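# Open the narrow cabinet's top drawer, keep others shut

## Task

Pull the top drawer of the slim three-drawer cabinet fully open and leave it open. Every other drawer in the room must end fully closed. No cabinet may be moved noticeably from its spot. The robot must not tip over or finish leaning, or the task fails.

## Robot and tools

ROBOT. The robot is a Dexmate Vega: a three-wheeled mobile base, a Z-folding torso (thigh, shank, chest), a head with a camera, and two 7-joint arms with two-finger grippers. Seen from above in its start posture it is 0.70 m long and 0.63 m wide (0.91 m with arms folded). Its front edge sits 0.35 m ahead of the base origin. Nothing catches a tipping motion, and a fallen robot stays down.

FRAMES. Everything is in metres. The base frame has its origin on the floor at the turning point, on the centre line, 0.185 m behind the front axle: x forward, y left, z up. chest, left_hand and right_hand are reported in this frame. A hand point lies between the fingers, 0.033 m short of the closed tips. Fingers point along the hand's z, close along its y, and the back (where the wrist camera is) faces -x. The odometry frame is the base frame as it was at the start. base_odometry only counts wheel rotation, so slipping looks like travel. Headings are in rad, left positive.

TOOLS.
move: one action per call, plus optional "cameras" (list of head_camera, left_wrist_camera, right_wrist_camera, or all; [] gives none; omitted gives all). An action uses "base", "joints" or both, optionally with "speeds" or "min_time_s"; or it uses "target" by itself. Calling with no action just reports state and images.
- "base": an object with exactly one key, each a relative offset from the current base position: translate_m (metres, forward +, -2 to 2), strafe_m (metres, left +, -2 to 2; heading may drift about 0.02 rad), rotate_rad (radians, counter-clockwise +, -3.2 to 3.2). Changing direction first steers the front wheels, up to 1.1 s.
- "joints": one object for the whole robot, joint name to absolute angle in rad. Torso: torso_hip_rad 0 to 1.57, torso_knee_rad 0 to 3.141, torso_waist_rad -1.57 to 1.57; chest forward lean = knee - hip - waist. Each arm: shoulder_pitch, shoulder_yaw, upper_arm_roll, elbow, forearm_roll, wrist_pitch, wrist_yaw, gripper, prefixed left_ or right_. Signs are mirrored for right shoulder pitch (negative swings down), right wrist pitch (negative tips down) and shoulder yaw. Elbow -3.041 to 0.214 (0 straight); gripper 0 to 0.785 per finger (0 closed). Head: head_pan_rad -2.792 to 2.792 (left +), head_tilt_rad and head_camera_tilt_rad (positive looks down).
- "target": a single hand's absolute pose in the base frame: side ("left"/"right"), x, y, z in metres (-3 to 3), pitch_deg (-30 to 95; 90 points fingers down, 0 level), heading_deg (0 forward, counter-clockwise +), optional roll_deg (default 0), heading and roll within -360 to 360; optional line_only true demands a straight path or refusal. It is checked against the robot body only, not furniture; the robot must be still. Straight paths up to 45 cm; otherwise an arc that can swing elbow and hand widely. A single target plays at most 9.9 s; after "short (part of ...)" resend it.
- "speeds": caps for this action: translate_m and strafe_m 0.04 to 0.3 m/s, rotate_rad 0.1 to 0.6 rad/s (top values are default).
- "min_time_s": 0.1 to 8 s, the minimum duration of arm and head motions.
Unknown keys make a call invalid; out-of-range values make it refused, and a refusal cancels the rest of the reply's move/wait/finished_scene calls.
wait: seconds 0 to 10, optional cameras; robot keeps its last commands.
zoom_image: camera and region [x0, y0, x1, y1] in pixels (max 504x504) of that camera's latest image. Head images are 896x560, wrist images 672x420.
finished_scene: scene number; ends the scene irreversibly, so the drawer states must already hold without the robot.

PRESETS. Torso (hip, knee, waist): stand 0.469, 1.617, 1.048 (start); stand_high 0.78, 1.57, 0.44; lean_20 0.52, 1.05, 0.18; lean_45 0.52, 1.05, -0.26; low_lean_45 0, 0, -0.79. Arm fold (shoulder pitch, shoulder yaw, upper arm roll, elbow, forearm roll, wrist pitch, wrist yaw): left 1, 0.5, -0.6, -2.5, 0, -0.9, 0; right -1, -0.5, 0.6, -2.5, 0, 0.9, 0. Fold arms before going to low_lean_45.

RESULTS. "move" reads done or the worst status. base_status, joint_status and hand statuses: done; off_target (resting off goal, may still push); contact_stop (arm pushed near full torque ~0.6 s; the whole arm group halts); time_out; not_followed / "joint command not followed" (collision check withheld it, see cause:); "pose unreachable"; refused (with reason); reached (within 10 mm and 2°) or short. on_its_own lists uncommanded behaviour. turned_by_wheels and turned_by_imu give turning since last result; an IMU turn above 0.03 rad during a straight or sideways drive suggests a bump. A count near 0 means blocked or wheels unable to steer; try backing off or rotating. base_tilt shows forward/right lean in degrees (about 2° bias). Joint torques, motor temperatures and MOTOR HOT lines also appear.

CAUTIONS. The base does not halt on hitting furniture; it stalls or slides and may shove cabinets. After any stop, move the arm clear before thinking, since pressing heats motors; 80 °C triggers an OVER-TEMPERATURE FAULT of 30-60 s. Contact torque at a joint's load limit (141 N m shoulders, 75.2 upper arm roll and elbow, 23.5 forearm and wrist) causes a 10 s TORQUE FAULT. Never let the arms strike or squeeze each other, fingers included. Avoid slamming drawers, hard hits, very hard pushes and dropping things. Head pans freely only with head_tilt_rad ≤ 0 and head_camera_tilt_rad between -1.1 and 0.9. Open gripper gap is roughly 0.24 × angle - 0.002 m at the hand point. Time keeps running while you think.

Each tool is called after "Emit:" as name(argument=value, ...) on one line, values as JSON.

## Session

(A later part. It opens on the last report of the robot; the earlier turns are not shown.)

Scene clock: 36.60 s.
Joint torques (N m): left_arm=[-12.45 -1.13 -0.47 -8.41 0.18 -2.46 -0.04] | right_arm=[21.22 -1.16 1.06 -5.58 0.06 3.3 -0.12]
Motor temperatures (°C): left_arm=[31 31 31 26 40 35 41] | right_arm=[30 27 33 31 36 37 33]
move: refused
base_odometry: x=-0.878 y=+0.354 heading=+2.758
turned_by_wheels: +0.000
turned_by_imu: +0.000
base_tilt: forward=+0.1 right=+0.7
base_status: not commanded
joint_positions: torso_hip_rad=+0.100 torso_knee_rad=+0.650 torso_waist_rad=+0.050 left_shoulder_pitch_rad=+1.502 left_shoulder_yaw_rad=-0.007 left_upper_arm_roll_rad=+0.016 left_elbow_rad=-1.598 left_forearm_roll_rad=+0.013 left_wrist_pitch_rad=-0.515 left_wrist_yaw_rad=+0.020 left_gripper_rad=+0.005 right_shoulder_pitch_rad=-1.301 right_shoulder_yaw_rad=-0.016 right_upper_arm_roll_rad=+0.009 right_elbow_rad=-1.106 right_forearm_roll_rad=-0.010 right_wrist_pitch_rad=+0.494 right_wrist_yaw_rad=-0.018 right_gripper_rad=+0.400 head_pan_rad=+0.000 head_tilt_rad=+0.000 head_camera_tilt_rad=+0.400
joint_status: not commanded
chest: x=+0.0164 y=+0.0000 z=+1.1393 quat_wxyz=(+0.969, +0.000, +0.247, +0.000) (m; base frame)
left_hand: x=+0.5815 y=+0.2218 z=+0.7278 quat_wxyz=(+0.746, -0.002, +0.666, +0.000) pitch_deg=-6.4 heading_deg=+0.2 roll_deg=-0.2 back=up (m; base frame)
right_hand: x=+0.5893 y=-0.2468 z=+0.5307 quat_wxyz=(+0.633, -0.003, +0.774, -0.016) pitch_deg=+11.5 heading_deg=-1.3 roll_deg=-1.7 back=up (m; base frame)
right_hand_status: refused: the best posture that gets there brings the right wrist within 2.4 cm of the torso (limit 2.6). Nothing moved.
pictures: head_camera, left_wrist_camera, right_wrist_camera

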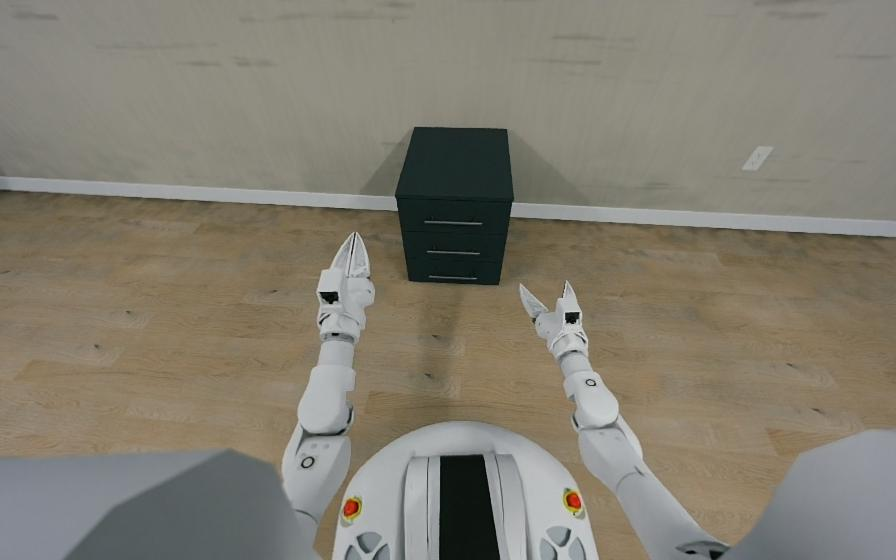

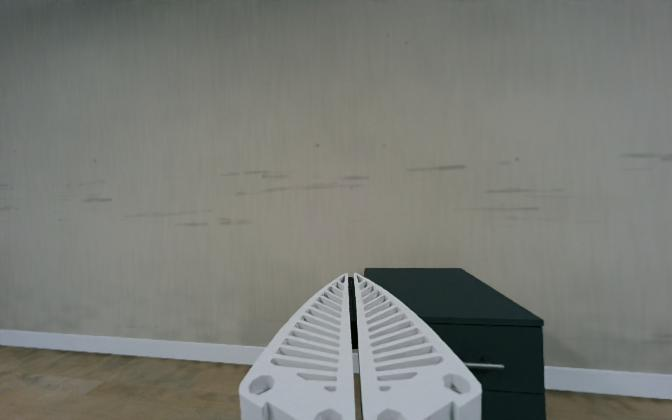

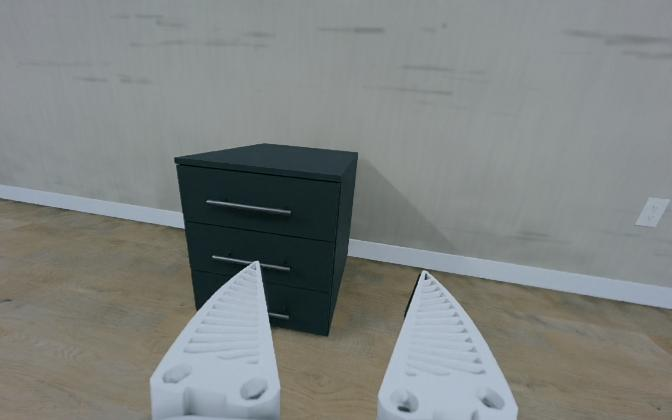

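Emit:
move(target={"side":"right","x":0.65,"y":-0.24,"z":0.46,"pitch_deg":10,"heading_deg":0,"roll_deg":90})

Scene clock: 37.13 s.
Joint torques (N m): left_arm=[-12.87 -0.61 -0.76 -6.07 -0.07 -2.48 -0.34] | right_arm=[20.27 -1.74 0.57 -5.22 0.23 3.42 -0.28]
Motor temperatures (°C): left_arm=[31 31 31 26 40 35 41] | right_arm=[30 27 33 31 36 37 33]
move: refused
base_odometry: x=-0.878 y=+0.354 heading=+2.758
turned_by_wheels: +0.000
turned_by_imu: +0.000
base_tilt: forward=+0.0 right=+0.7
base_status: not commanded
joint_positions: torso_hip_rad=+0.100 torso_knee_rad=+0.650 torso_waist_rad=+0.050 left_shoulder_pitch_rad=+1.501 left_shoulder_yaw_rad=-0.007 left_upper_arm_roll_rad=+0.016 left_elbow_rad=-1.599 left_forearm_roll_rad=+0.013 left_wrist_pitch_rad=-0.515 left_wrist_yaw_rad=+0.020 left_gripper_rad=+0.005 right_shoulder_pitch_rad=-1.301 right_shoulder_yaw_rad=-0.016 right_upper_arm_roll_rad=+0.009 right_elbow_rad=-1.106 right_forearm_roll_rad=-0.010 right_wrist_pitch_rad=+0.494 right_wrist_yaw_rad=-0.018 right_gripper_rad=+0.400 head_pan_rad=+0.000 head_tilt_rad=+0.000 head_camera_tilt_rad=+0.400
joint_status: not commanded
chest: x=+0.0164 y=+0.0000 z=+1.1393 quat_wxyz=(+0.969, +0.000, +0.247, +0.000) (m; base frame)
left_hand: x=+0.5820 y=+0.2218 z=+0.7292 quat_wxyz=(+0.746, -0.002, +0.666, +0.000) pitch_deg=-6.5 heading_deg=+0.2 roll_deg=-0.2 back=up (m; base frame)
right_hand: x=+0.5894 y=-0.2468 z=+0.5308 quat_wxyz=(+0.633, -0.003, +0.774, -0.016) pitch_deg=+11.5 heading_deg=-1.3 roll_deg=-1.7 back=up (m; base frame)
right_hand_status: refused: no posture of the arm gets there (out of reach): the closest leaves the hand 2.2 cm and 0 deg from the pose. Nothing moved.
pictures: head_camera, left_wrist_camera, right_wrist_camera

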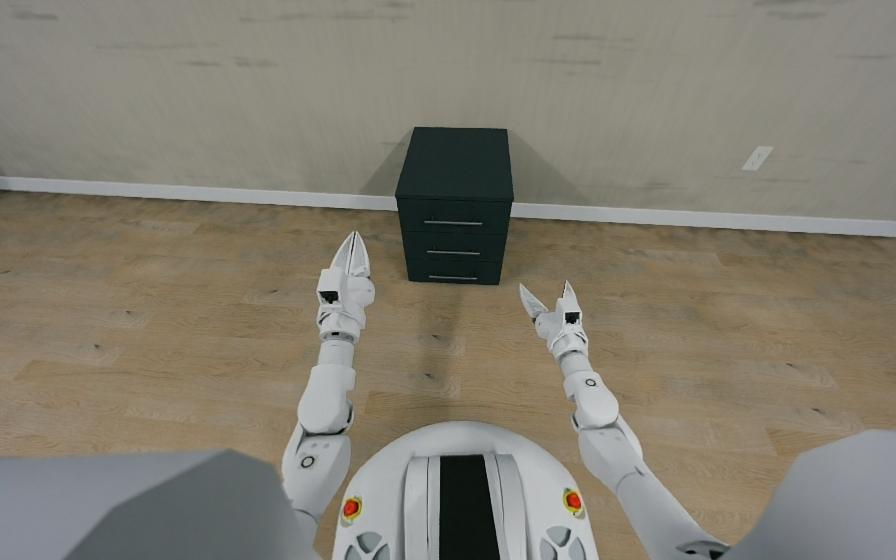

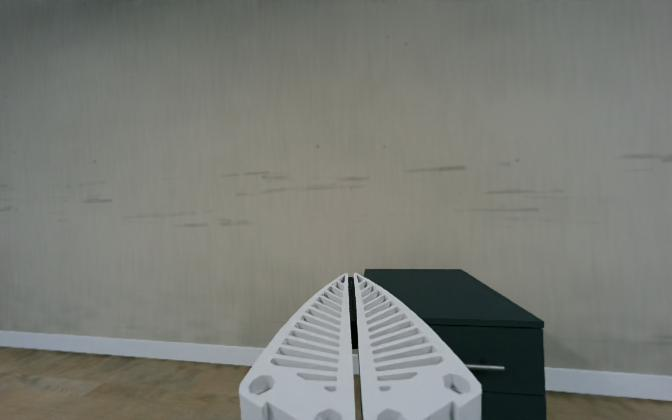

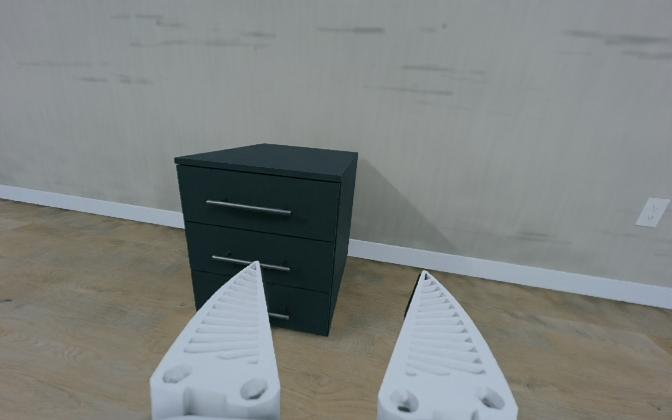

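Pitch 25, closer in.

Emit:
move(target={"side":"right","x":0.58,"y":-0.24,"z":0.46,"pitch_deg":15,"heading_deg":0,"roll_deg":90})

Scene clock: 42.53 s.
Joint torques (N m): left_arm=[-12.48 -0.06 -0.97 -7.96 0.18 -2.72 0.23] | right_arm=[22.08 -3.82 -2.29 -3.44 -0.36 -0.38 -2.78]
Motor temperatures (°C): left_arm=[31 31 31 26 40 35 41] | right_arm=[30 27 33 31 36 37 33]
move: done
base_odometry: x=-0.878 y=+0.354 heading=+2.758
turned_by_wheels: +0.000
turned_by_imu: +0.000
base_tilt: forward=+0.1 right=+0.8
base_status: not commanded
joint_positions: torso_hip_rad=+0.100 torso_knee_rad=+0.650 torso_waist_rad=+0.050 left_shoulder_pitch_rad=+1.500 left_shoulder_yaw_rad=-0.007 left_upper_arm_roll_rad=+0.016 left_elbow_rad=-1.600 left_forearm_roll_rad=+0.013 left_wrist_pitch_rad=-0.515 left_wrist_yaw_rad=+0.020 left_gripper_rad=+0.005 right_shoulder_pitch_rad=-1.163 right_shoulder_yaw_rad=-0.214 right_upper_arm_roll_rad=-0.378 right_elbow_rad=-0.915 right_forearm_roll_rad=-1.162 right_wrist_pitch_rad=-0.154 right_wrist_yaw_rad=-0.560 right_gripper_rad=+0.400 head_pan_rad=+0.000 head_tilt_rad=+0.000 head_camera_tilt_rad=+0.400
joint_status: not commanded
chest: x=+0.0164 y=+0.0000 z=+1.1393 quat_wxyz=(+0.969, +0.000, +0.247, +0.000) (m; base frame)
left_hand: x=+0.5822 y=+0.2218 z=+0.7298 quat_wxyz=(+0.747, -0.002, +0.665, +0.000) pitch_deg=-6.6 heading_deg=+0.2 roll_deg=-0.2 back=up (m; base frame)
right_hand: x=+0.5796 y=-0.2402 z=+0.4597 quat_wxyz=(+0.431, -0.559, +0.563, -0.429) pitch_deg=+15.1 heading_deg=+0.0 roll_deg=-89.6 (m; base frame)
right_hand_status: reached (straight line, planned for 4.0 s): 1 mm and 0.4 deg off.
pictures: head_camera, left_wrist_camera, right_wrist_camera

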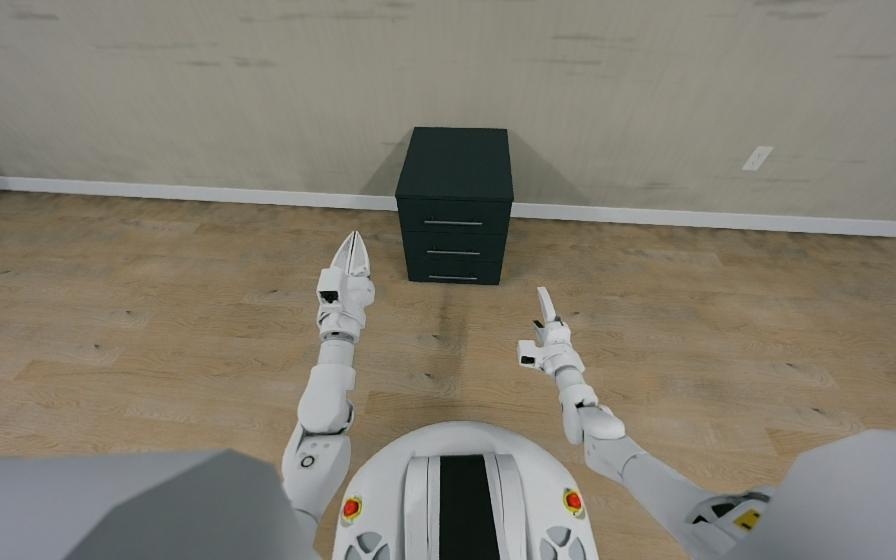

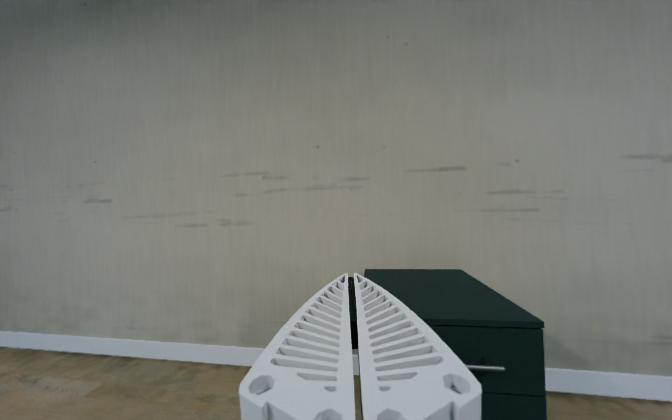

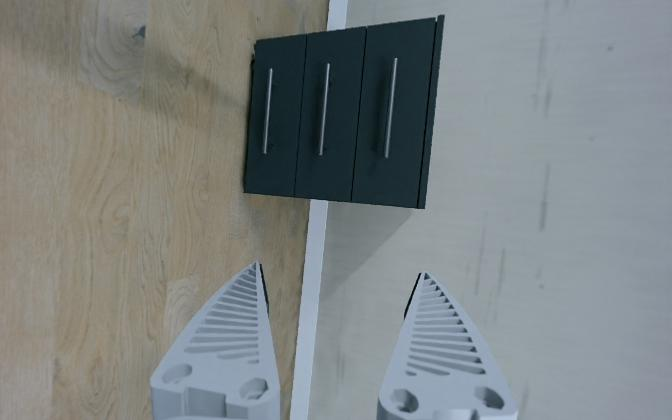

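Emit:
move(base={"rotate_rad":-0.07}, joints={"left_shoulder_pitch_rad":1.9}, cameras=[])

Emit:
move(base={"strafe_m":0.27}, cameras=[])

Emit:
move(base={"translate_m":0.32})

Scene clock: 46.03 s.
Joint torques (N m): left_arm=[8.03 -0.69 -0.71 -5.74 0.2 -2.29 -0.11] | right_arm=[22.35 -2.95 -1.56 -3.64 -0.36 0.44 -2.83]
Motor temperatures (°C): left_arm=[31 31 31 26 40 35 41] | right_arm=[30 27 33 31 36 37 33]
move: done
base_odometry: x=-0.878 y=+0.354 heading=+2.688
turned_by_wheels: -0.070
turned_by_imu: -0.070
base_tilt: forward=+0.1 right=+0.8
base_status: done
joint_positions: torso_hip_rad=+0.100 torso_knee_rad=+0.650 torso_waist_rad=+0.050 left_shoulder_pitch_rad=+1.896 left_shoulder_yaw_rad=-0.007 left_upper_arm_roll_rad=+0.016 left_elbow_rad=-1.600 left_forearm_roll_rad=+0.013 left_wrist_pitch_rad=-0.515 left_wrist_yaw_rad=+0.020 left_gripper_rad=+0.005 right_shoulder_pitch_rad=-1.163 right_shoulder_yaw_rad=-0.214 right_upper_arm_roll_rad=-0.379 right_elbow_rad=-0.914 right_forearm_roll_rad=-1.165 right_wrist_pitch_rad=-0.158 right_wrist_yaw_rad=-0.561 right_gripper_rad=+0.400 head_pan_rad=+0.000 head_tilt_rad=+0.000 head_camera_tilt_rad=+0.400
joint_status: all done
chest: x=+0.0164 y=+0.0000 z=+1.1393 quat_wxyz=(+0.969, +0.000, +0.247, +0.000) (m; base frame)
left_hand: x=+0.3807 y=+0.2218 z=+0.5433 quat_wxyz=(+0.601, -0.002, +0.799, +0.000) pitch_deg=+16.1 heading_deg=+0.2 roll_deg=-0.1 back=up (m; base frame)
right_hand: x=+0.5797 y=-0.2402 z=+0.4597 quat_wxyz=(+0.430, -0.561, +0.561, -0.430) pitch_deg=+15.0 heading_deg=+0.0 roll_deg=-90.0 (m; base frame)
pictures: none
No camera images: "cameras" was empty.

Scene clock: 48.90 s.
Joint torques (N m): left_arm=[8.26 -1.31 -1.68 -6.25 0.12 -2.52 0.02] | right_arm=[20.6 -3.02 -0.74 -3.02 -0.29 -0.19 -2.58]
Motor temperatures (°C): left_arm=[31 31 31 26 40 35 41] | right_arm=[30 27 33 31 36 36 33]
move: done
base_odometry: x=-0.995 y=+0.112 heading=+2.695
turned_by_wheels: +0.007
turned_by_imu: +0.005
base_tilt: forward=+0.0 right=+0.7
base_status: done
joint_positions: torso_hip_rad=+0.100 torso_knee_rad=+0.650 torso_waist_rad=+0.050 left_shoulder_pitch_rad=+1.900 left_shoulder_yaw_rad=-0.007 left_upper_arm_roll_rad=+0.016 left_elbow_rad=-1.600 left_forearm_roll_rad=+0.013 left_wrist_pitch_rad=-0.515 left_wrist_yaw_rad=+0.020 left_gripper_rad=+0.005 right_shoulder_pitch_rad=-1.163 right_shoulder_yaw_rad=-0.214 right_upper_arm_roll_rad=-0.379 right_elbow_rad=-0.914 right_forearm_roll_rad=-1.165 right_wrist_pitch_rad=-0.158 right_wrist_yaw_rad=-0.561 right_gripper_rad=+0.400 head_pan_rad=+0.000 head_tilt_rad=+0.000 head_camera_tilt_rad=+0.400
joint_status: not commanded
chest: x=+0.0164 y=+0.0000 z=+1.1393 quat_wxyz=(+0.969, +0.000, +0.247, +0.000) (m; base frame)
left_hand: x=+0.3783 y=+0.2218 z=+0.5419 quat_wxyz=(+0.600, -0.002, +0.800, +0.000) pitch_deg=+16.3 heading_deg=+0.2 roll_deg=-0.1 back=up (m; base frame)
right_hand: x=+0.5797 y=-0.2401 z=+0.4597 quat_wxyz=(+0.430, -0.561, +0.561, -0.430) pitch_deg=+15.0 heading_deg=+0.0 roll_deg=-90.0 (m; base frame)
pictures: none
No camera images: "cameras" was empty.

Scene clock: 52.07 s.
Joint torques (N m): left_arm=[6.95 -1.74 -0.17 -6.02 0.06 -2.32 0.02] | right_arm=[19.81 -2.92 -1.78 -3.26 -0.4 0.03 -2.63]
Motor temperatures (°C): left_arm=[31 31 31 26 40 35 41] | right_arm=[30 27 33 31 36 36 33]
move: done
base_odometry: x=-1.284 y=+0.250 heading=+2.694
turned_by_wheels: -0.001
turned_by_imu: -0.002
base_tilt: forward=+0.1 right=+0.8
base_status: done
joint_positions: torso_hip_rad=+0.100 torso_knee_rad=+0.650 torso_waist_rad=+0.050 left_shoulder_pitch_rad=+1.900 left_shoulder_yaw_rad=-0.007 left_upper_arm_roll_rad=+0.016 left_elbow_rad=-1.600 left_forearm_roll_rad=+0.013 left_wrist_pitch_rad=-0.515 left_wrist_yaw_rad=+0.020 left_gripper_rad=+0.005 right_shoulder_pitch_rad=-1.163 right_shoulder_yaw_rad=-0.214 right_upper_arm_roll_rad=-0.379 right_elbow_rad=-0.914 right_forearm_roll_rad=-1.165 right_wrist_pitch_rad=-0.158 right_wrist_yaw_rad=-0.561 right_gripper_rad=+0.400 head_pan_rad=+0.000 head_tilt_rad=+0.000 head_camera_tilt_rad=+0.400
joint_status: not commanded
chest: x=+0.0165 y=+0.0000 z=+1.1393 quat_wxyz=(+0.969, +0.000, +0.247, +0.000) (m; base frame)
left_hand: x=+0.3783 y=+0.2218 z=+0.5419 quat_wxyz=(+0.600, -0.002, +0.800, +0.000) pitch_deg=+16.3 heading_deg=+0.2 roll_deg=-0.1 back=up (m; base frame)
right_hand: x=+0.5797 y=-0.2401 z=+0.4597 quat_wxyz=(+0.430, -0.561, +0.561, -0.430) pitch_deg=+15.0 heading_deg=+0.0 roll_deg=-90.0 (m; base frame)
pictures: head_camera, left_wrist_camera, right_wrist_camera

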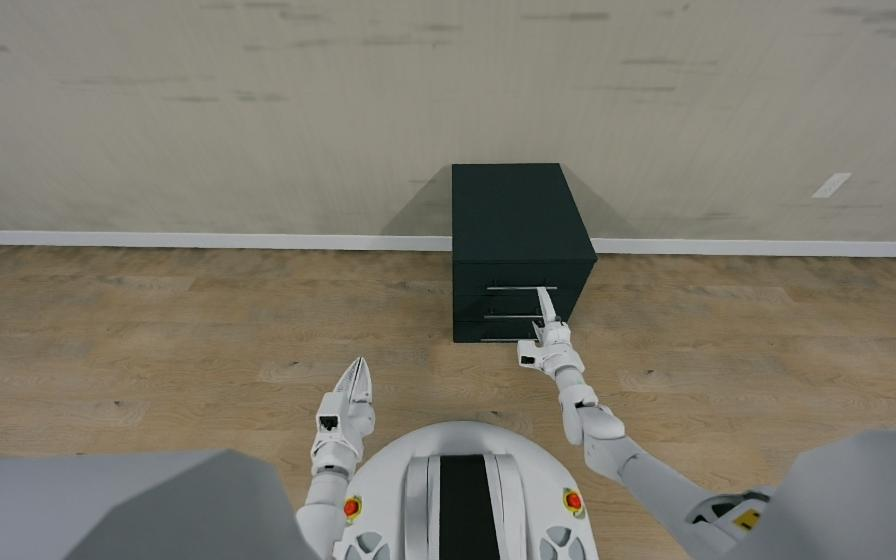

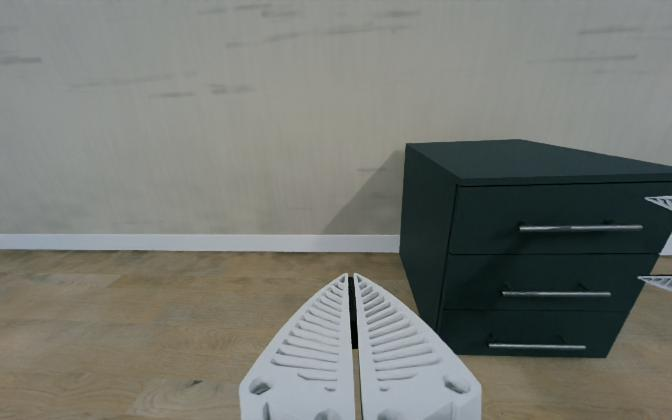

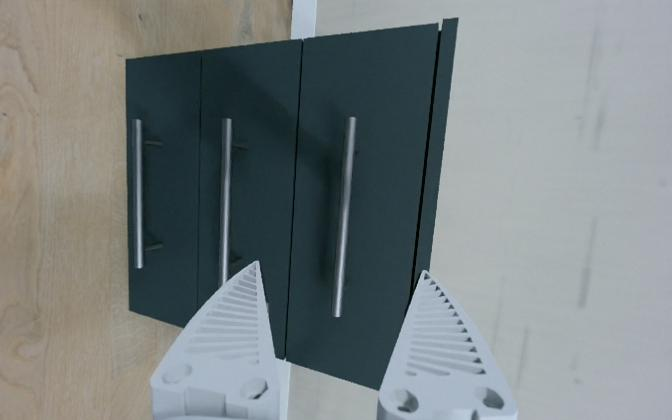

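Emit:
move(base={"translate_m":0.09})

Scene clock: 54.33 s.
Joint torques (N m): left_arm=[8.09 -0.86 -0.66 -5.8 0.23 -2.43 -0.03] | right_arm=[20.93 -2.84 -1.19 -3.41 -0.2 0.21 -2.85]
Motor temperatures (°C): left_arm=[31 31 31 26 40 35 41] | right_arm=[30 27 33 31 36 36 33]
move: done
base_odometry: x=-1.365 y=+0.288 heading=+2.693
turned_by_wheels: -0.001
turned_by_imu: -0.001
base_tilt: forward=+0.1 right=+0.7
base_status: done
joint_positions: torso_hip_rad=+0.100 torso_knee_rad=+0.650 torso_waist_rad=+0.050 left_shoulder_pitch_rad=+1.900 left_shoulder_yaw_rad=-0.007 left_upper_arm_roll_rad=+0.016 left_elbow_rad=-1.600 left_forearm_roll_rad=+0.013 left_wrist_pitch_rad=-0.515 left_wrist_yaw_rad=+0.020 left_gripper_rad=+0.005 right_shoulder_pitch_rad=-1.163 right_shoulder_yaw_rad=-0.214 right_upper_arm_roll_rad=-0.379 right_elbow_rad=-0.913 right_forearm_roll_rad=-1.165 right_wrist_pitch_rad=-0.158 right_wrist_yaw_rad=-0.561 right_gripper_rad=+0.400 head_pan_rad=+0.000 head_tilt_rad=+0.000 head_camera_tilt_rad=+0.400
joint_status: not commanded
chest: x=+0.0165 y=+0.0000 z=+1.1393 quat_wxyz=(+0.969, +0.000, +0.247, +0.000) (m; base frame)
left_hand: x=+0.3783 y=+0.2218 z=+0.5419 quat_wxyz=(+0.600, -0.002, +0.800, +0.000) pitch_deg=+16.3 heading_deg=+0.2 roll_deg=-0.1 back=up (m; base frame)
right_hand: x=+0.5797 y=-0.2402 z=+0.4597 quat_wxyz=(+0.430, -0.561, +0.561, -0.430) pitch_deg=+15.0 heading_deg=+0.0 roll_deg=-90.0 (m; base frame)
pictures: head_camera, left_wrist_camera, right_wrist_camera

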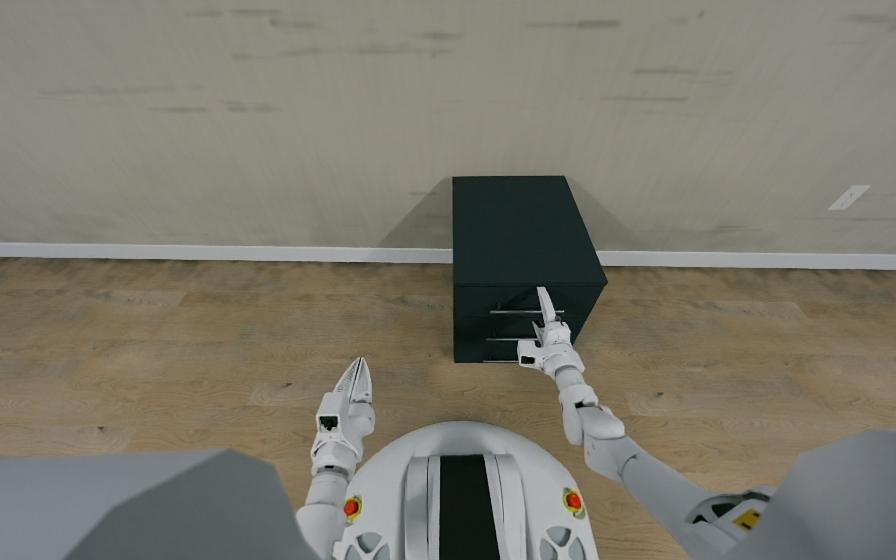

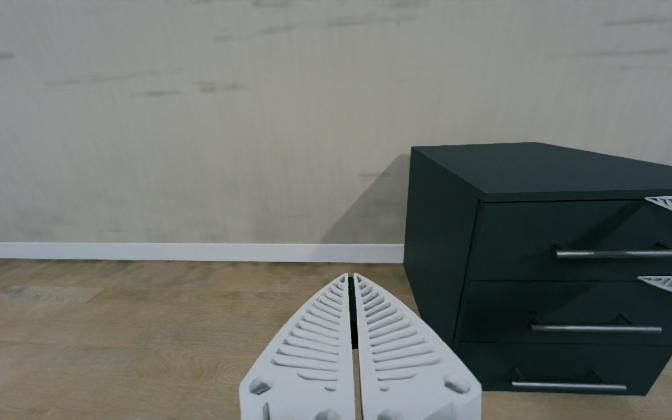

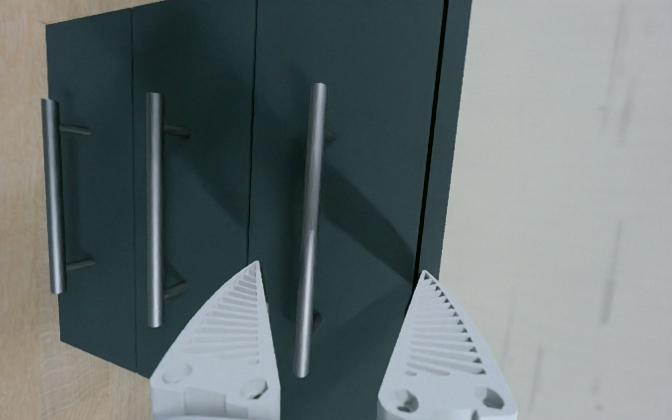

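Emit:
move(target={"side":"right","x":0.58,"y":-0.24,"z":0.447,"pitch_deg":15,"heading_deg":0,"roll_deg":-90}, cameras=[])

Emit:
move(base={"translate_m":0.05}, speeds={"translate_m":0.06})

Scene clock: 56.53 s.
Joint torques (N m): left_arm=[7.19 -1.97 -1.01 -5.21 0.14 -2.82 0.08] | right_arm=[22.54 0.02 -2.08 -3.1 0.25 0.58 -2.6]
Motor temperatures (°C): left_arm=[31 31 31 26 40 35 41] | right_arm=[30 27 33 31 36 36 33]
move: done
base_odometry: x=-1.365 y=+0.288 heading=+2.693
turned_by_wheels: +0.000
turned_by_imu: +0.000
base_tilt: forward=+0.0 right=+0.8
base_status: not commanded
joint_positions: torso_hip_rad=+0.100 torso_knee_rad=+0.650 torso_waist_rad=+0.050 left_shoulder_pitch_rad=+1.900 left_shoulder_yaw_rad=-0.007 left_upper_arm_roll_rad=+0.016 left_elbow_rad=-1.600 left_forearm_roll_rad=+0.013 left_wrist_pitch_rad=-0.515 left_wrist_yaw_rad=+0.020 left_gripper_rad=+0.005 right_shoulder_pitch_rad=-1.102 right_shoulder_yaw_rad=-0.187 right_upper_arm_roll_rad=-0.390 right_elbow_rad=-0.772 right_forearm_roll_rad=-1.159 right_wrist_pitch_rad=-0.128 right_wrist_yaw_rad=-0.631 right_gripper_rad=+0.400 head_pan_rad=+0.000 head_tilt_rad=+0.000 head_camera_tilt_rad=+0.400
joint_status: not commanded
chest: x=+0.0165 y=+0.0000 z=+1.1393 quat_wxyz=(+0.969, +0.000, +0.247, +0.000) (m; base frame)
left_hand: x=+0.3783 y=+0.2218 z=+0.5419 quat_wxyz=(+0.600, -0.002, +0.800, +0.000) pitch_deg=+16.3 heading_deg=+0.2 roll_deg=-0.1 back=up (m; base frame)
right_hand: x=+0.5797 y=-0.2403 z=+0.4471 quat_wxyz=(+0.430, -0.561, +0.561, -0.430) pitch_deg=+15.0 heading_deg=+0.0 roll_deg=+90.0 (m; base frame)
right_hand_status: reached (straight line, planned for 0.8 s): 0 mm and 0.0 deg off.
pictures: none
No camera images: "cameras" was empty.

Scene clock: 58.13 s.
Joint torques (N m): left_arm=[7.46 0.91 -0.22 -6.38 0.38 -2.13 -0.18] | right_arm=[29.26 -0.4 0.65 -4.15 -0.33 1.14 -0.58]
Motor temperatures (°C): left_arm=[31 31 31 26 40 35 41] | right_arm=[30 27 33 31 36 36 33]
move: done
base_odometry: x=-1.410 y=+0.310 heading=+2.692
turned_by_wheels: -0.001
turned_by_imu: -0.001
base_tilt: forward=+0.0 right=+0.8
base_status: done
joint_positions: torso_hip_rad=+0.100 torso_knee_rad=+0.650 torso_waist_rad=+0.050 left_shoulder_pitch_rad=+1.900 left_shoulder_yaw_rad=-0.007 left_upper_arm_roll_rad=+0.016 left_elbow_rad=-1.600 left_forearm_roll_rad=+0.013 left_wrist_pitch_rad=-0.515 left_wrist_yaw_rad=+0.020 left_gripper_rad=+0.005 right_shoulder_pitch_rad=-1.101 right_shoulder_yaw_rad=-0.186 right_upper_arm_roll_rad=-0.390 right_elbow_rad=-0.769 right_forearm_roll_rad=-1.159 right_wrist_pitch_rad=-0.128 right_wrist_yaw_rad=-0.634 right_gripper_rad=+0.400 head_pan_rad=+0.000 head_tilt_rad=+0.000 head_camera_tilt_rad=+0.400
joint_status: not commanded
chest: x=+0.0163 y=+0.0000 z=+1.1393 quat_wxyz=(+0.969, +0.000, +0.247, +0.000) (m; base frame)
left_hand: x=+0.3783 y=+0.2218 z=+0.5420 quat_wxyz=(+0.600, -0.002, +0.800, +0.000) pitch_deg=+16.3 heading_deg=+0.2 roll_deg=-0.1 back=up (m; base frame)
right_hand: x=+0.5795 y=-0.2402 z=+0.4469 quat_wxyz=(+0.430, -0.561, +0.561, -0.431) pitch_deg=+15.0 heading_deg=+0.0 roll_deg=+90.0 (m; base frame)
pictures: head_camera, left_wrist_camera, right_wrist_camera

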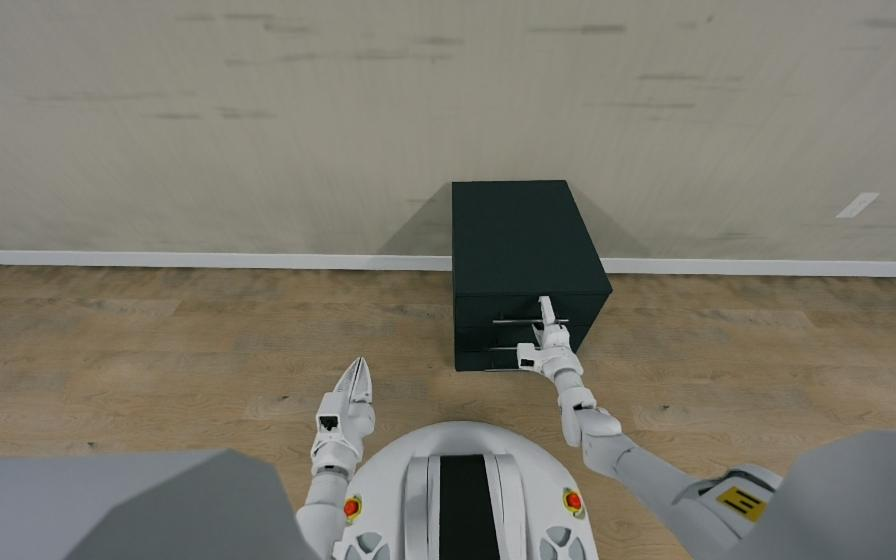

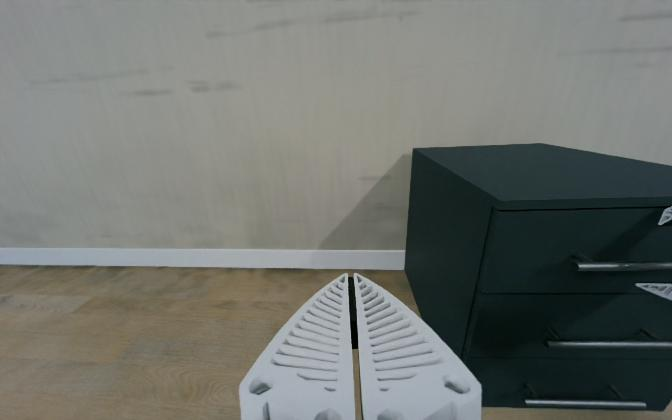

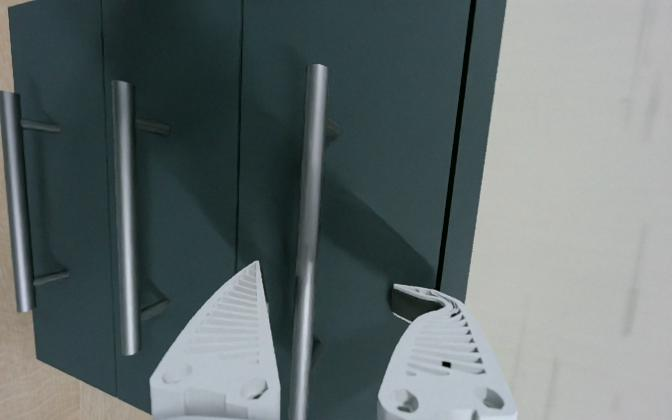

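Emit:
move(joints={"right_gripper_rad":0.15}, cameras=[])

Emit:
move(joints={"right_gripper_rad":0.0})

Scene clock: 59.13 s.
Joint torques (N m): left_arm=[6.35 -1.3 -1.14 -5.86 0 -1.82 -0.08] | right_arm=[29.83 -0.07 1.28 -10.03 -0.23 0.53 -6.42]
Motor temperatures (°C): left_arm=[31 31 31 26 40 35 41] | right_arm=[30 27 33 31 36 36 33]
move: done
base_odometry: x=-1.410 y=+0.310 heading=+2.692
turned_by_wheels: +0.000
turned_by_imu: +0.000
base_tilt: forward=+0.1 right=+0.7
base_status: not commanded
joint_positions: torso_hip_rad=+0.100 torso_knee_rad=+0.650 torso_waist_rad=+0.050 left_shoulder_pitch_rad=+1.900 left_shoulder_yaw_rad=-0.007 left_upper_arm_roll_rad=+0.016 left_elbow_rad=-1.600 left_forearm_roll_rad=+0.013 left_wrist_pitch_rad=-0.515 left_wrist_yaw_rad=+0.020 left_gripper_rad=+0.005 right_shoulder_pitch_rad=-1.101 right_shoulder_yaw_rad=-0.186 right_upper_arm_roll_rad=-0.390 right_elbow_rad=-0.768 right_forearm_roll_rad=-1.159 right_wrist_pitch_rad=-0.128 right_wrist_yaw_rad=-0.632 right_gripper_rad=+0.150 head_pan_rad=+0.000 head_tilt_rad=+0.000 head_camera_tilt_rad=+0.400
joint_status: all done
chest: x=+0.0164 y=+0.0000 z=+1.1393 quat_wxyz=(+0.969, +0.000, +0.247, +0.000) (m; base frame)
left_hand: x=+0.3783 y=+0.2218 z=+0.5419 quat_wxyz=(+0.600, -0.002, +0.800, +0.000) pitch_deg=+16.3 heading_deg=+0.2 roll_deg=-0.1 back=up (m; base frame)
right_hand: x=+0.5792 y=-0.2403 z=+0.4461 quat_wxyz=(+0.430, -0.561, +0.561, -0.430) pitch_deg=+15.1 heading_deg=+0.0 roll_deg=+90.0 (m; base frame)
pictures: none
No camera images: "cameras" was empty.

Scene clock: 59.77 s.
Joint torques (N m): left_arm=[6.11 -0.74 -1.75 -5.67 -0.03 -4.04 0.05] | right_arm=[37.95 -0.53 3.47 -19.04 -1 0.83 -15.47]
Motor temperatures (°C): left_arm=[31 31 31 26 40 35 41] | right_arm=[30 27 33 31 36 36 33]
move: done
base_odometry: x=-1.410 y=+0.310 heading=+2.692
turned_by_wheels: +0.000
turned_by_imu: +0.000
base_tilt: forward=+0.1 right=+0.8
base_status: not commanded
joint_positions: torso_hip_rad=+0.100 torso_knee_rad=+0.650 torso_waist_rad=+0.050 left_shoulder_pitch_rad=+1.900 left_shoulder_yaw_rad=-0.007 left_upper_arm_roll_rad=+0.016 left_elbow_rad=-1.600 left_forearm_roll_rad=+0.013 left_wrist_pitch_rad=-0.515 left_wrist_yaw_rad=+0.020 left_gripper_rad=+0.005 right_shoulder_pitch_rad=-1.101 right_shoulder_yaw_rad=-0.186 right_upper_arm_roll_rad=-0.390 right_elbow_rad=-0.767 right_forearm_roll_rad=-1.158 right_wrist_pitch_rad=-0.128 right_wrist_yaw_rad=-0.630 right_gripper_rad=+0.000 head_pan_rad=+0.000 head_tilt_rad=+0.000 head_camera_tilt_rad=+0.400
joint_status: all done
chest: x=+0.0167 y=+0.0000 z=+1.1392 quat_wxyz=(+0.969, +0.000, +0.248, +0.000) (m; base frame)
left_hand: x=+0.3783 y=+0.2218 z=+0.5416 quat_wxyz=(+0.599, -0.002, +0.800, +0.000) pitch_deg=+16.3 heading_deg=+0.2 roll_deg=-0.1 back=up (m; base frame)
right_hand: x=+0.5784 y=-0.2403 z=+0.4445 quat_wxyz=(+0.429, -0.562, +0.562, -0.429) pitch_deg=+15.3 heading_deg=+0.0 roll_deg=+90.0 (m; base frame)
pictures: head_camera, left_wrist_camera, right_wrist_camera

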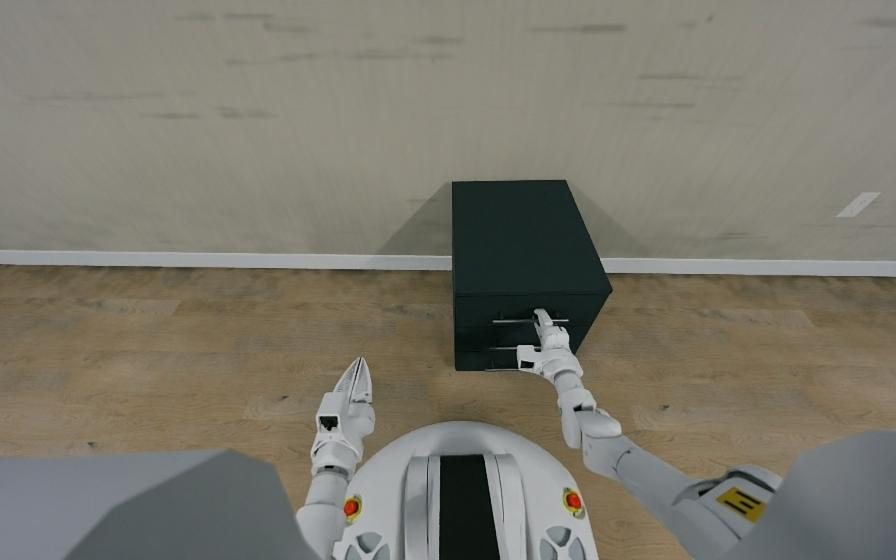

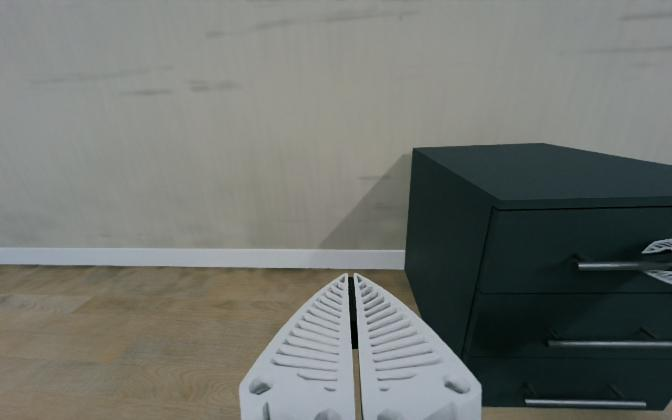

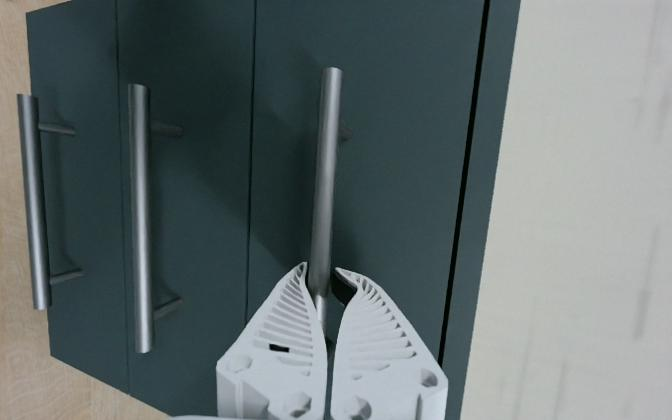

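Gripped. Pull gently.

Emit:
move(base={"translate_m":-0.2}, speeds={"translate_m":0.06})

Scene clock: 63.83 s.
Joint torques (N m): left_arm=[6.41 0.42 -1.21 -5.52 0.14 -2.61 0.08] | right_arm=[21.43 -1.86 3.9 -5.58 -0.55 -0.54 -2.73]
Motor temperatures (°C): left_arm=[31 31 31 26 40 35 41] | right_arm=[30 27 33 31 36 36 34]
move: done
base_odometry: x=-1.230 y=+0.223 heading=+2.693
turned_by_wheels: +0.001
turned_by_imu: +0.003
base_tilt: forward=+0.1 right=+0.8
base_status: done
joint_positions: torso_hip_rad=+0.100 torso_knee_rad=+0.650 torso_waist_rad=+0.050 left_shoulder_pitch_rad=+1.900 left_shoulder_yaw_rad=-0.007 left_upper_arm_roll_rad=+0.016 left_elbow_rad=-1.600 left_forearm_roll_rad=+0.013 left_wrist_pitch_rad=-0.515 left_wrist_yaw_rad=+0.020 left_gripper_rad=+0.005 right_shoulder_pitch_rad=-1.100 right_shoulder_yaw_rad=-0.186 right_upper_arm_roll_rad=-0.390 right_elbow_rad=-0.768 right_forearm_roll_rad=-1.159 right_wrist_pitch_rad=-0.128 right_wrist_yaw_rad=-0.633 right_gripper_rad=+0.000 head_pan_rad=+0.000 head_tilt_rad=+0.000 head_camera_tilt_rad=+0.400
joint_status: not commanded
chest: x=+0.0164 y=+0.0000 z=+1.1393 quat_wxyz=(+0.969, +0.000, +0.247, +0.000) (m; base frame)
left_hand: x=+0.3783 y=+0.2218 z=+0.5419 quat_wxyz=(+0.600, -0.002, +0.800, +0.000) pitch_deg=+16.3 heading_deg=+0.2 roll_deg=-0.1 back=up (m; base frame)
right_hand: x=+0.5795 y=-0.2400 z=+0.4466 quat_wxyz=(+0.430, -0.561, +0.561, -0.430) pitch_deg=+15.1 heading_deg=+0.0 roll_deg=+90.0 (m; base frame)
pictures: head_camera, left_wrist_camera, right_wrist_camera

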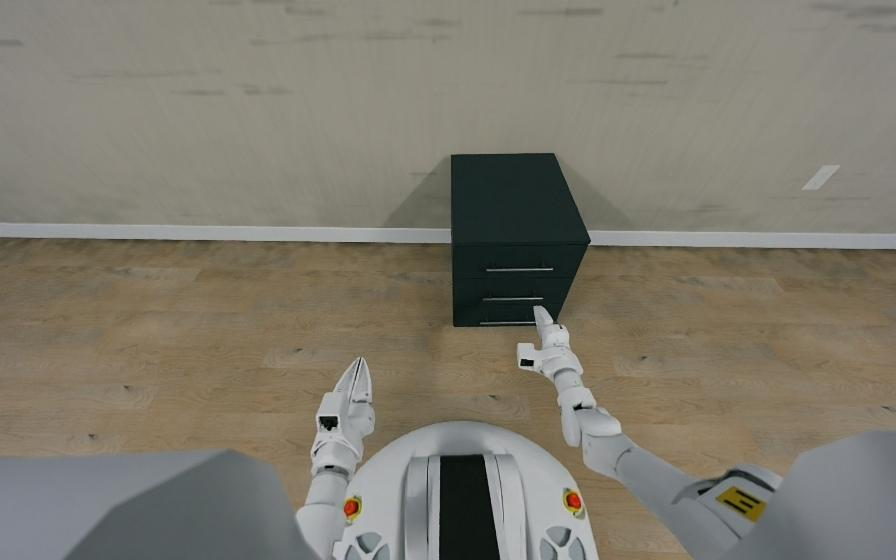

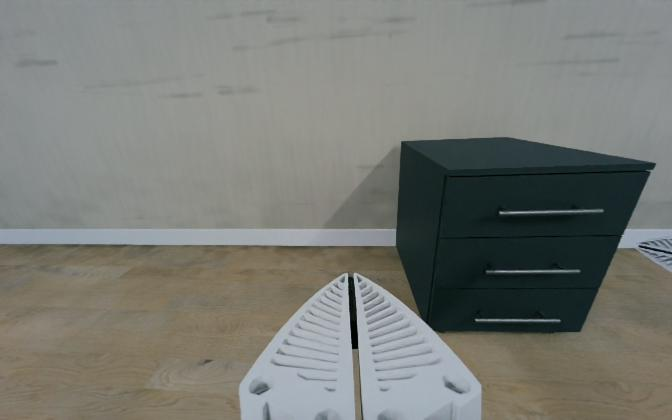

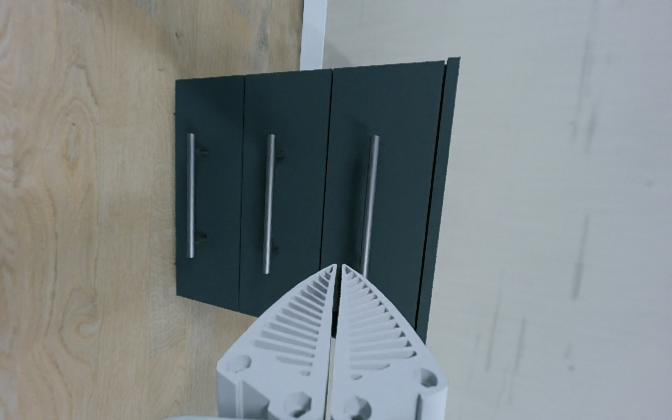

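Emit:
move(target={"side":"right","x":0.58,"y":-0.22,"z":0.434,"pitch_deg":15,"heading_deg":0,"roll_deg":94}, cameras=[])

Emit:
move(base={"translate_m":0.15}, joints={"right_gripper_rad":0.25}, cameras=["right_wrist_camera"])

Scene clock: 66.50 s.
Joint torques (N m): left_arm=[6.13 -0.56 -1.23 -5.01 0.16 -1.5 -0.07] | right_arm=[24.16 1.18 -2.5 -1.99 0.34 -0.11 -2.84]
Motor temperatures (°C): left_arm=[31 31 31 26 40 35 41] | right_arm=[30 27 33 31 36 36 33]
move: done
base_odometry: x=-1.230 y=+0.223 heading=+2.693
turned_by_wheels: +0.000
turned_by_imu: +0.000
base_tilt: forward=+0.1 right=+0.8
base_status: not commanded
joint_positions: torso_hip_rad=+0.100 torso_knee_rad=+0.650 torso_waist_rad=+0.050 left_shoulder_pitch_rad=+1.900 left_shoulder_yaw_rad=-0.007 left_upper_arm_roll_rad=+0.016 left_elbow_rad=-1.600 left_forearm_roll_rad=+0.013 left_wrist_pitch_rad=-0.515 left_wrist_yaw_rad=+0.020 left_gripper_rad=+0.005 right_shoulder_pitch_rad=-1.002 right_shoulder_yaw_rad=-0.109 right_upper_arm_roll_rad=-0.397 right_elbow_rad=-0.545 right_forearm_roll_rad=-1.122 right_wrist_pitch_rad=-0.061 right_wrist_yaw_rad=-0.742 right_gripper_rad=+0.000 head_pan_rad=+0.000 head_tilt_rad=+0.000 head_camera_tilt_rad=+0.400
joint_status: not commanded
chest: x=+0.0164 y=+0.0000 z=+1.1393 quat_wxyz=(+0.969, +0.000, +0.247, +0.000) (m; base frame)
left_hand: x=+0.3783 y=+0.2218 z=+0.5419 quat_wxyz=(+0.600, -0.002, +0.800, +0.000) pitch_deg=+16.3 heading_deg=+0.2 roll_deg=-0.1 back=up (m; base frame)
right_hand: x=+0.5797 y=-0.2206 z=+0.4339 quat_wxyz=(+0.445, -0.541, +0.580, -0.415) pitch_deg=+15.0 heading_deg=+0.0 roll_deg=-86.1 (m; base frame)
right_hand_status: reached (straight line, planned for 1.0 s): 1 mm and 0.1 deg off.
pictures: none
No camera images: "cameras" was empty.

Scene clock: 68.37 s.
Joint torques (N m): left_arm=[6.18 -0.53 -0.93 -6.87 0.19 -2.74 -0.23] | right_arm=[23.81 0.24 -2.67 -1.7 0.21 0.41 -2.59]
Motor temperatures (°C): left_arm=[31 31 31 26 40 35 41] | right_arm=[30 27 33 31 36 36 33]
move: done
base_odometry: x=-1.365 y=+0.288 heading=+2.692
turned_by_wheels: -0.001
turned_by_imu: -0.002
base_tilt: forward=+0.1 right=+0.8
base_status: done
joint_positions: torso_hip_rad=+0.100 torso_knee_rad=+0.650 torso_waist_rad=+0.050 left_shoulder_pitch_rad=+1.900 left_shoulder_yaw_rad=-0.007 left_upper_arm_roll_rad=+0.016 left_elbow_rad=-1.600 left_forearm_roll_rad=+0.013 left_wrist_pitch_rad=-0.515 left_wrist_yaw_rad=+0.020 left_gripper_rad=+0.005 right_shoulder_pitch_rad=-1.000 right_shoulder_yaw_rad=-0.108 right_upper_arm_roll_rad=-0.397 right_elbow_rad=-0.542 right_forearm_roll_rad=-1.121 right_wrist_pitch_rad=-0.060 right_wrist_yaw_rad=-0.744 right_gripper_rad=+0.250 head_pan_rad=+0.000 head_tilt_rad=+0.000 head_camera_tilt_rad=+0.400
joint_status: all done
chest: x=+0.0165 y=+0.0000 z=+1.1393 quat_wxyz=(+0.969, +0.000, +0.247, +0.000) (m; base frame)
left_hand: x=+0.3783 y=+0.2218 z=+0.5418 quat_wxyz=(+0.600, -0.002, +0.800, +0.000) pitch_deg=+16.3 heading_deg=+0.2 roll_deg=-0.1 back=up (m; base frame)
right_hand: x=+0.5797 y=-0.2202 z=+0.4337 quat_wxyz=(+0.445, -0.541, +0.580, -0.415) pitch_deg=+15.0 heading_deg=+0.0 roll_deg=-86.0 (m; base frame)
pictures: right_wrist_camera

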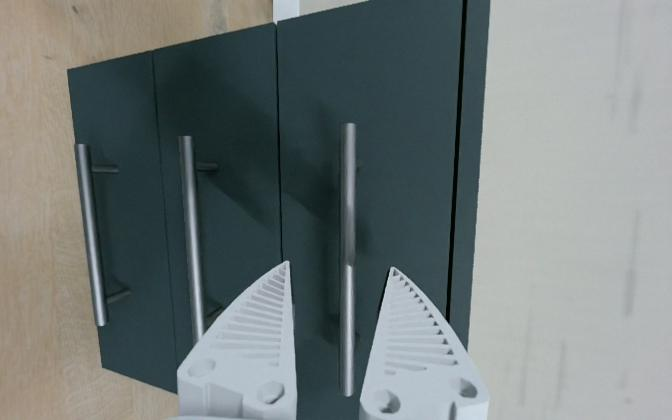

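Emit:
move(base={"translate_m":0.07}, speeds={"translate_m":0.05}, cameras=["right_wrist_camera"])

Emit:
move(joints={"right_gripper_rad":0.0}, cameras=["right_wrist_camera"])

Scene clock: 70.77 s.
Joint torques (N m): left_arm=[6.45 0.05 -0.48 -5.87 0.23 -2.97 -0.1] | right_arm=[48.91 -3.72 5.46 -14.81 0.93 -1.88 -3.3]
Motor temperatures (°C): left_arm=[31 31 31 26 40 36 41] | right_arm=[30 27 33 31 36 36 33]
move: done
base_odometry: x=-1.428 y=+0.318 heading=+2.691
turned_by_wheels: -0.002
turned_by_imu: -0.002
base_tilt: forward=+0.0 right=+0.7
base_status: done
joint_positions: torso_hip_rad=+0.100 torso_knee_rad=+0.650 torso_waist_rad=+0.050 left_shoulder_pitch_rad=+1.900 left_shoulder_yaw_rad=-0.007 left_upper_arm_roll_rad=+0.016 left_elbow_rad=-1.600 left_forearm_roll_rad=+0.013 left_wrist_pitch_rad=-0.515 left_wrist_yaw_rad=+0.020 left_gripper_rad=+0.005 right_shoulder_pitch_rad=-1.001 right_shoulder_yaw_rad=-0.108 right_upper_arm_roll_rad=-0.398 right_elbow_rad=-0.541 right_forearm_roll_rad=-1.121 right_wrist_pitch_rad=-0.059 right_wrist_yaw_rad=-0.744 right_gripper_rad=+0.250 head_pan_rad=+0.000 head_tilt_rad=+0.000 head_camera_tilt_rad=+0.400
joint_status: not commanded
chest: x=+0.0163 y=+0.0000 z=+1.1393 quat_wxyz=(+0.969, +0.000, +0.247, +0.000) (m; base frame)
left_hand: x=+0.3782 y=+0.2218 z=+0.5419 quat_wxyz=(+0.600, -0.002, +0.800, +0.000) pitch_deg=+16.3 heading_deg=+0.2 roll_deg=-0.1 back=up (m; base frame)
right_hand: x=+0.5786 y=-0.2198 z=+0.4328 quat_wxyz=(+0.445, -0.542, +0.581, -0.414) pitch_deg=+15.1 heading_deg=+0.0 roll_deg=-86.0 (m; base frame)
pictures: right_wrist_camera

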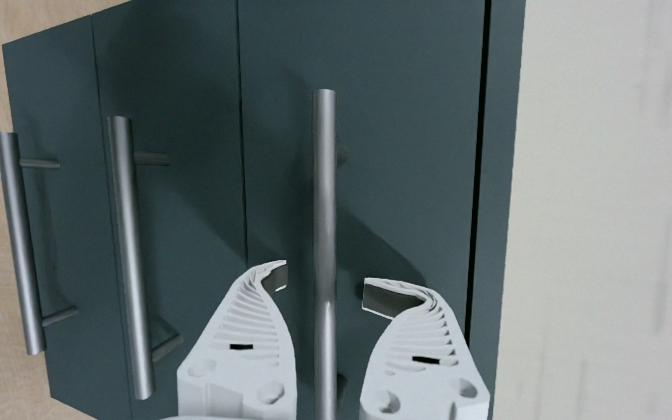

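Scene clock: 71.70 s.
Joint torques (N m): left_arm=[6.73 -1.63 -1.21 -5.83 0.21 -2.77 -0.13] | right_arm=[54.24 -2.54 6.43 -13.05 0.48 -1.37 -0.68]
Motor temperatures (°C): left_arm=[31 31 31 26 40 36 41] | right_arm=[30 27 33 32 36 36 33]
move: done
base_odometry: x=-1.428 y=+0.318 heading=+2.691
turned_by_wheels: +0.000
turned_by_imu: +0.000
base_tilt: forward=+0.0 right=+0.8
base_status: not commanded
joint_positions: torso_hip_rad=+0.100 torso_knee_rad=+0.650 torso_waist_rad=+0.050 left_shoulder_pitch_rad=+1.900 left_shoulder_yaw_rad=-0.007 left_upper_arm_roll_rad=+0.016 left_elbow_rad=-1.600 left_forearm_roll_rad=+0.013 left_wrist_pitch_rad=-0.515 left_wrist_yaw_rad=+0.020 left_gripper_rad=+0.005 right_shoulder_pitch_rad=-1.001 right_shoulder_yaw_rad=-0.108 right_upper_arm_roll_rad=-0.398 right_elbow_rad=-0.541 right_forearm_roll_rad=-1.121 right_wrist_pitch_rad=-0.059 right_wrist_yaw_rad=-0.744 right_gripper_rad=+0.000 head_pan_rad=+0.000 head_tilt_rad=+0.000 head_camera_tilt_rad=+0.400
joint_status: all done
chest: x=+0.0162 y=+0.0000 z=+1.1393 quat_wxyz=(+0.969, +0.000, +0.247, +0.000) (m; base frame)
left_hand: x=+0.3782 y=+0.2218 z=+0.5420 quat_wxyz=(+0.600, -0.002, +0.800, +0.000) pitch_deg=+16.3 heading_deg=+0.2 roll_deg=-0.1 back=up (m; base frame)
right_hand: x=+0.5786 y=-0.2198 z=+0.4331 quat_wxyz=(+0.445, -0.542, +0.580, -0.415) pitch_deg=+15.1 heading_deg=+0.0 roll_deg=-86.0 (m; base frame)
pictures: right_wrist_camera

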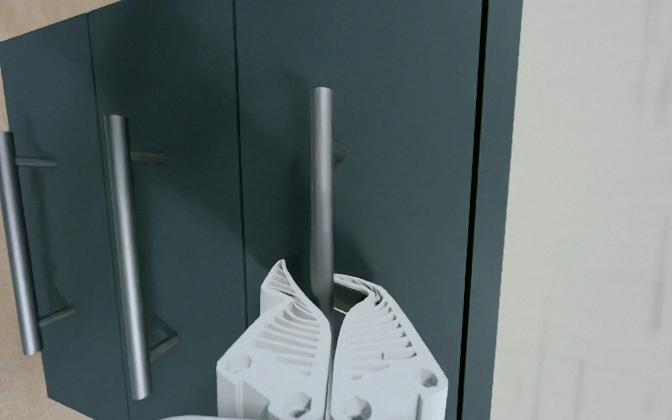

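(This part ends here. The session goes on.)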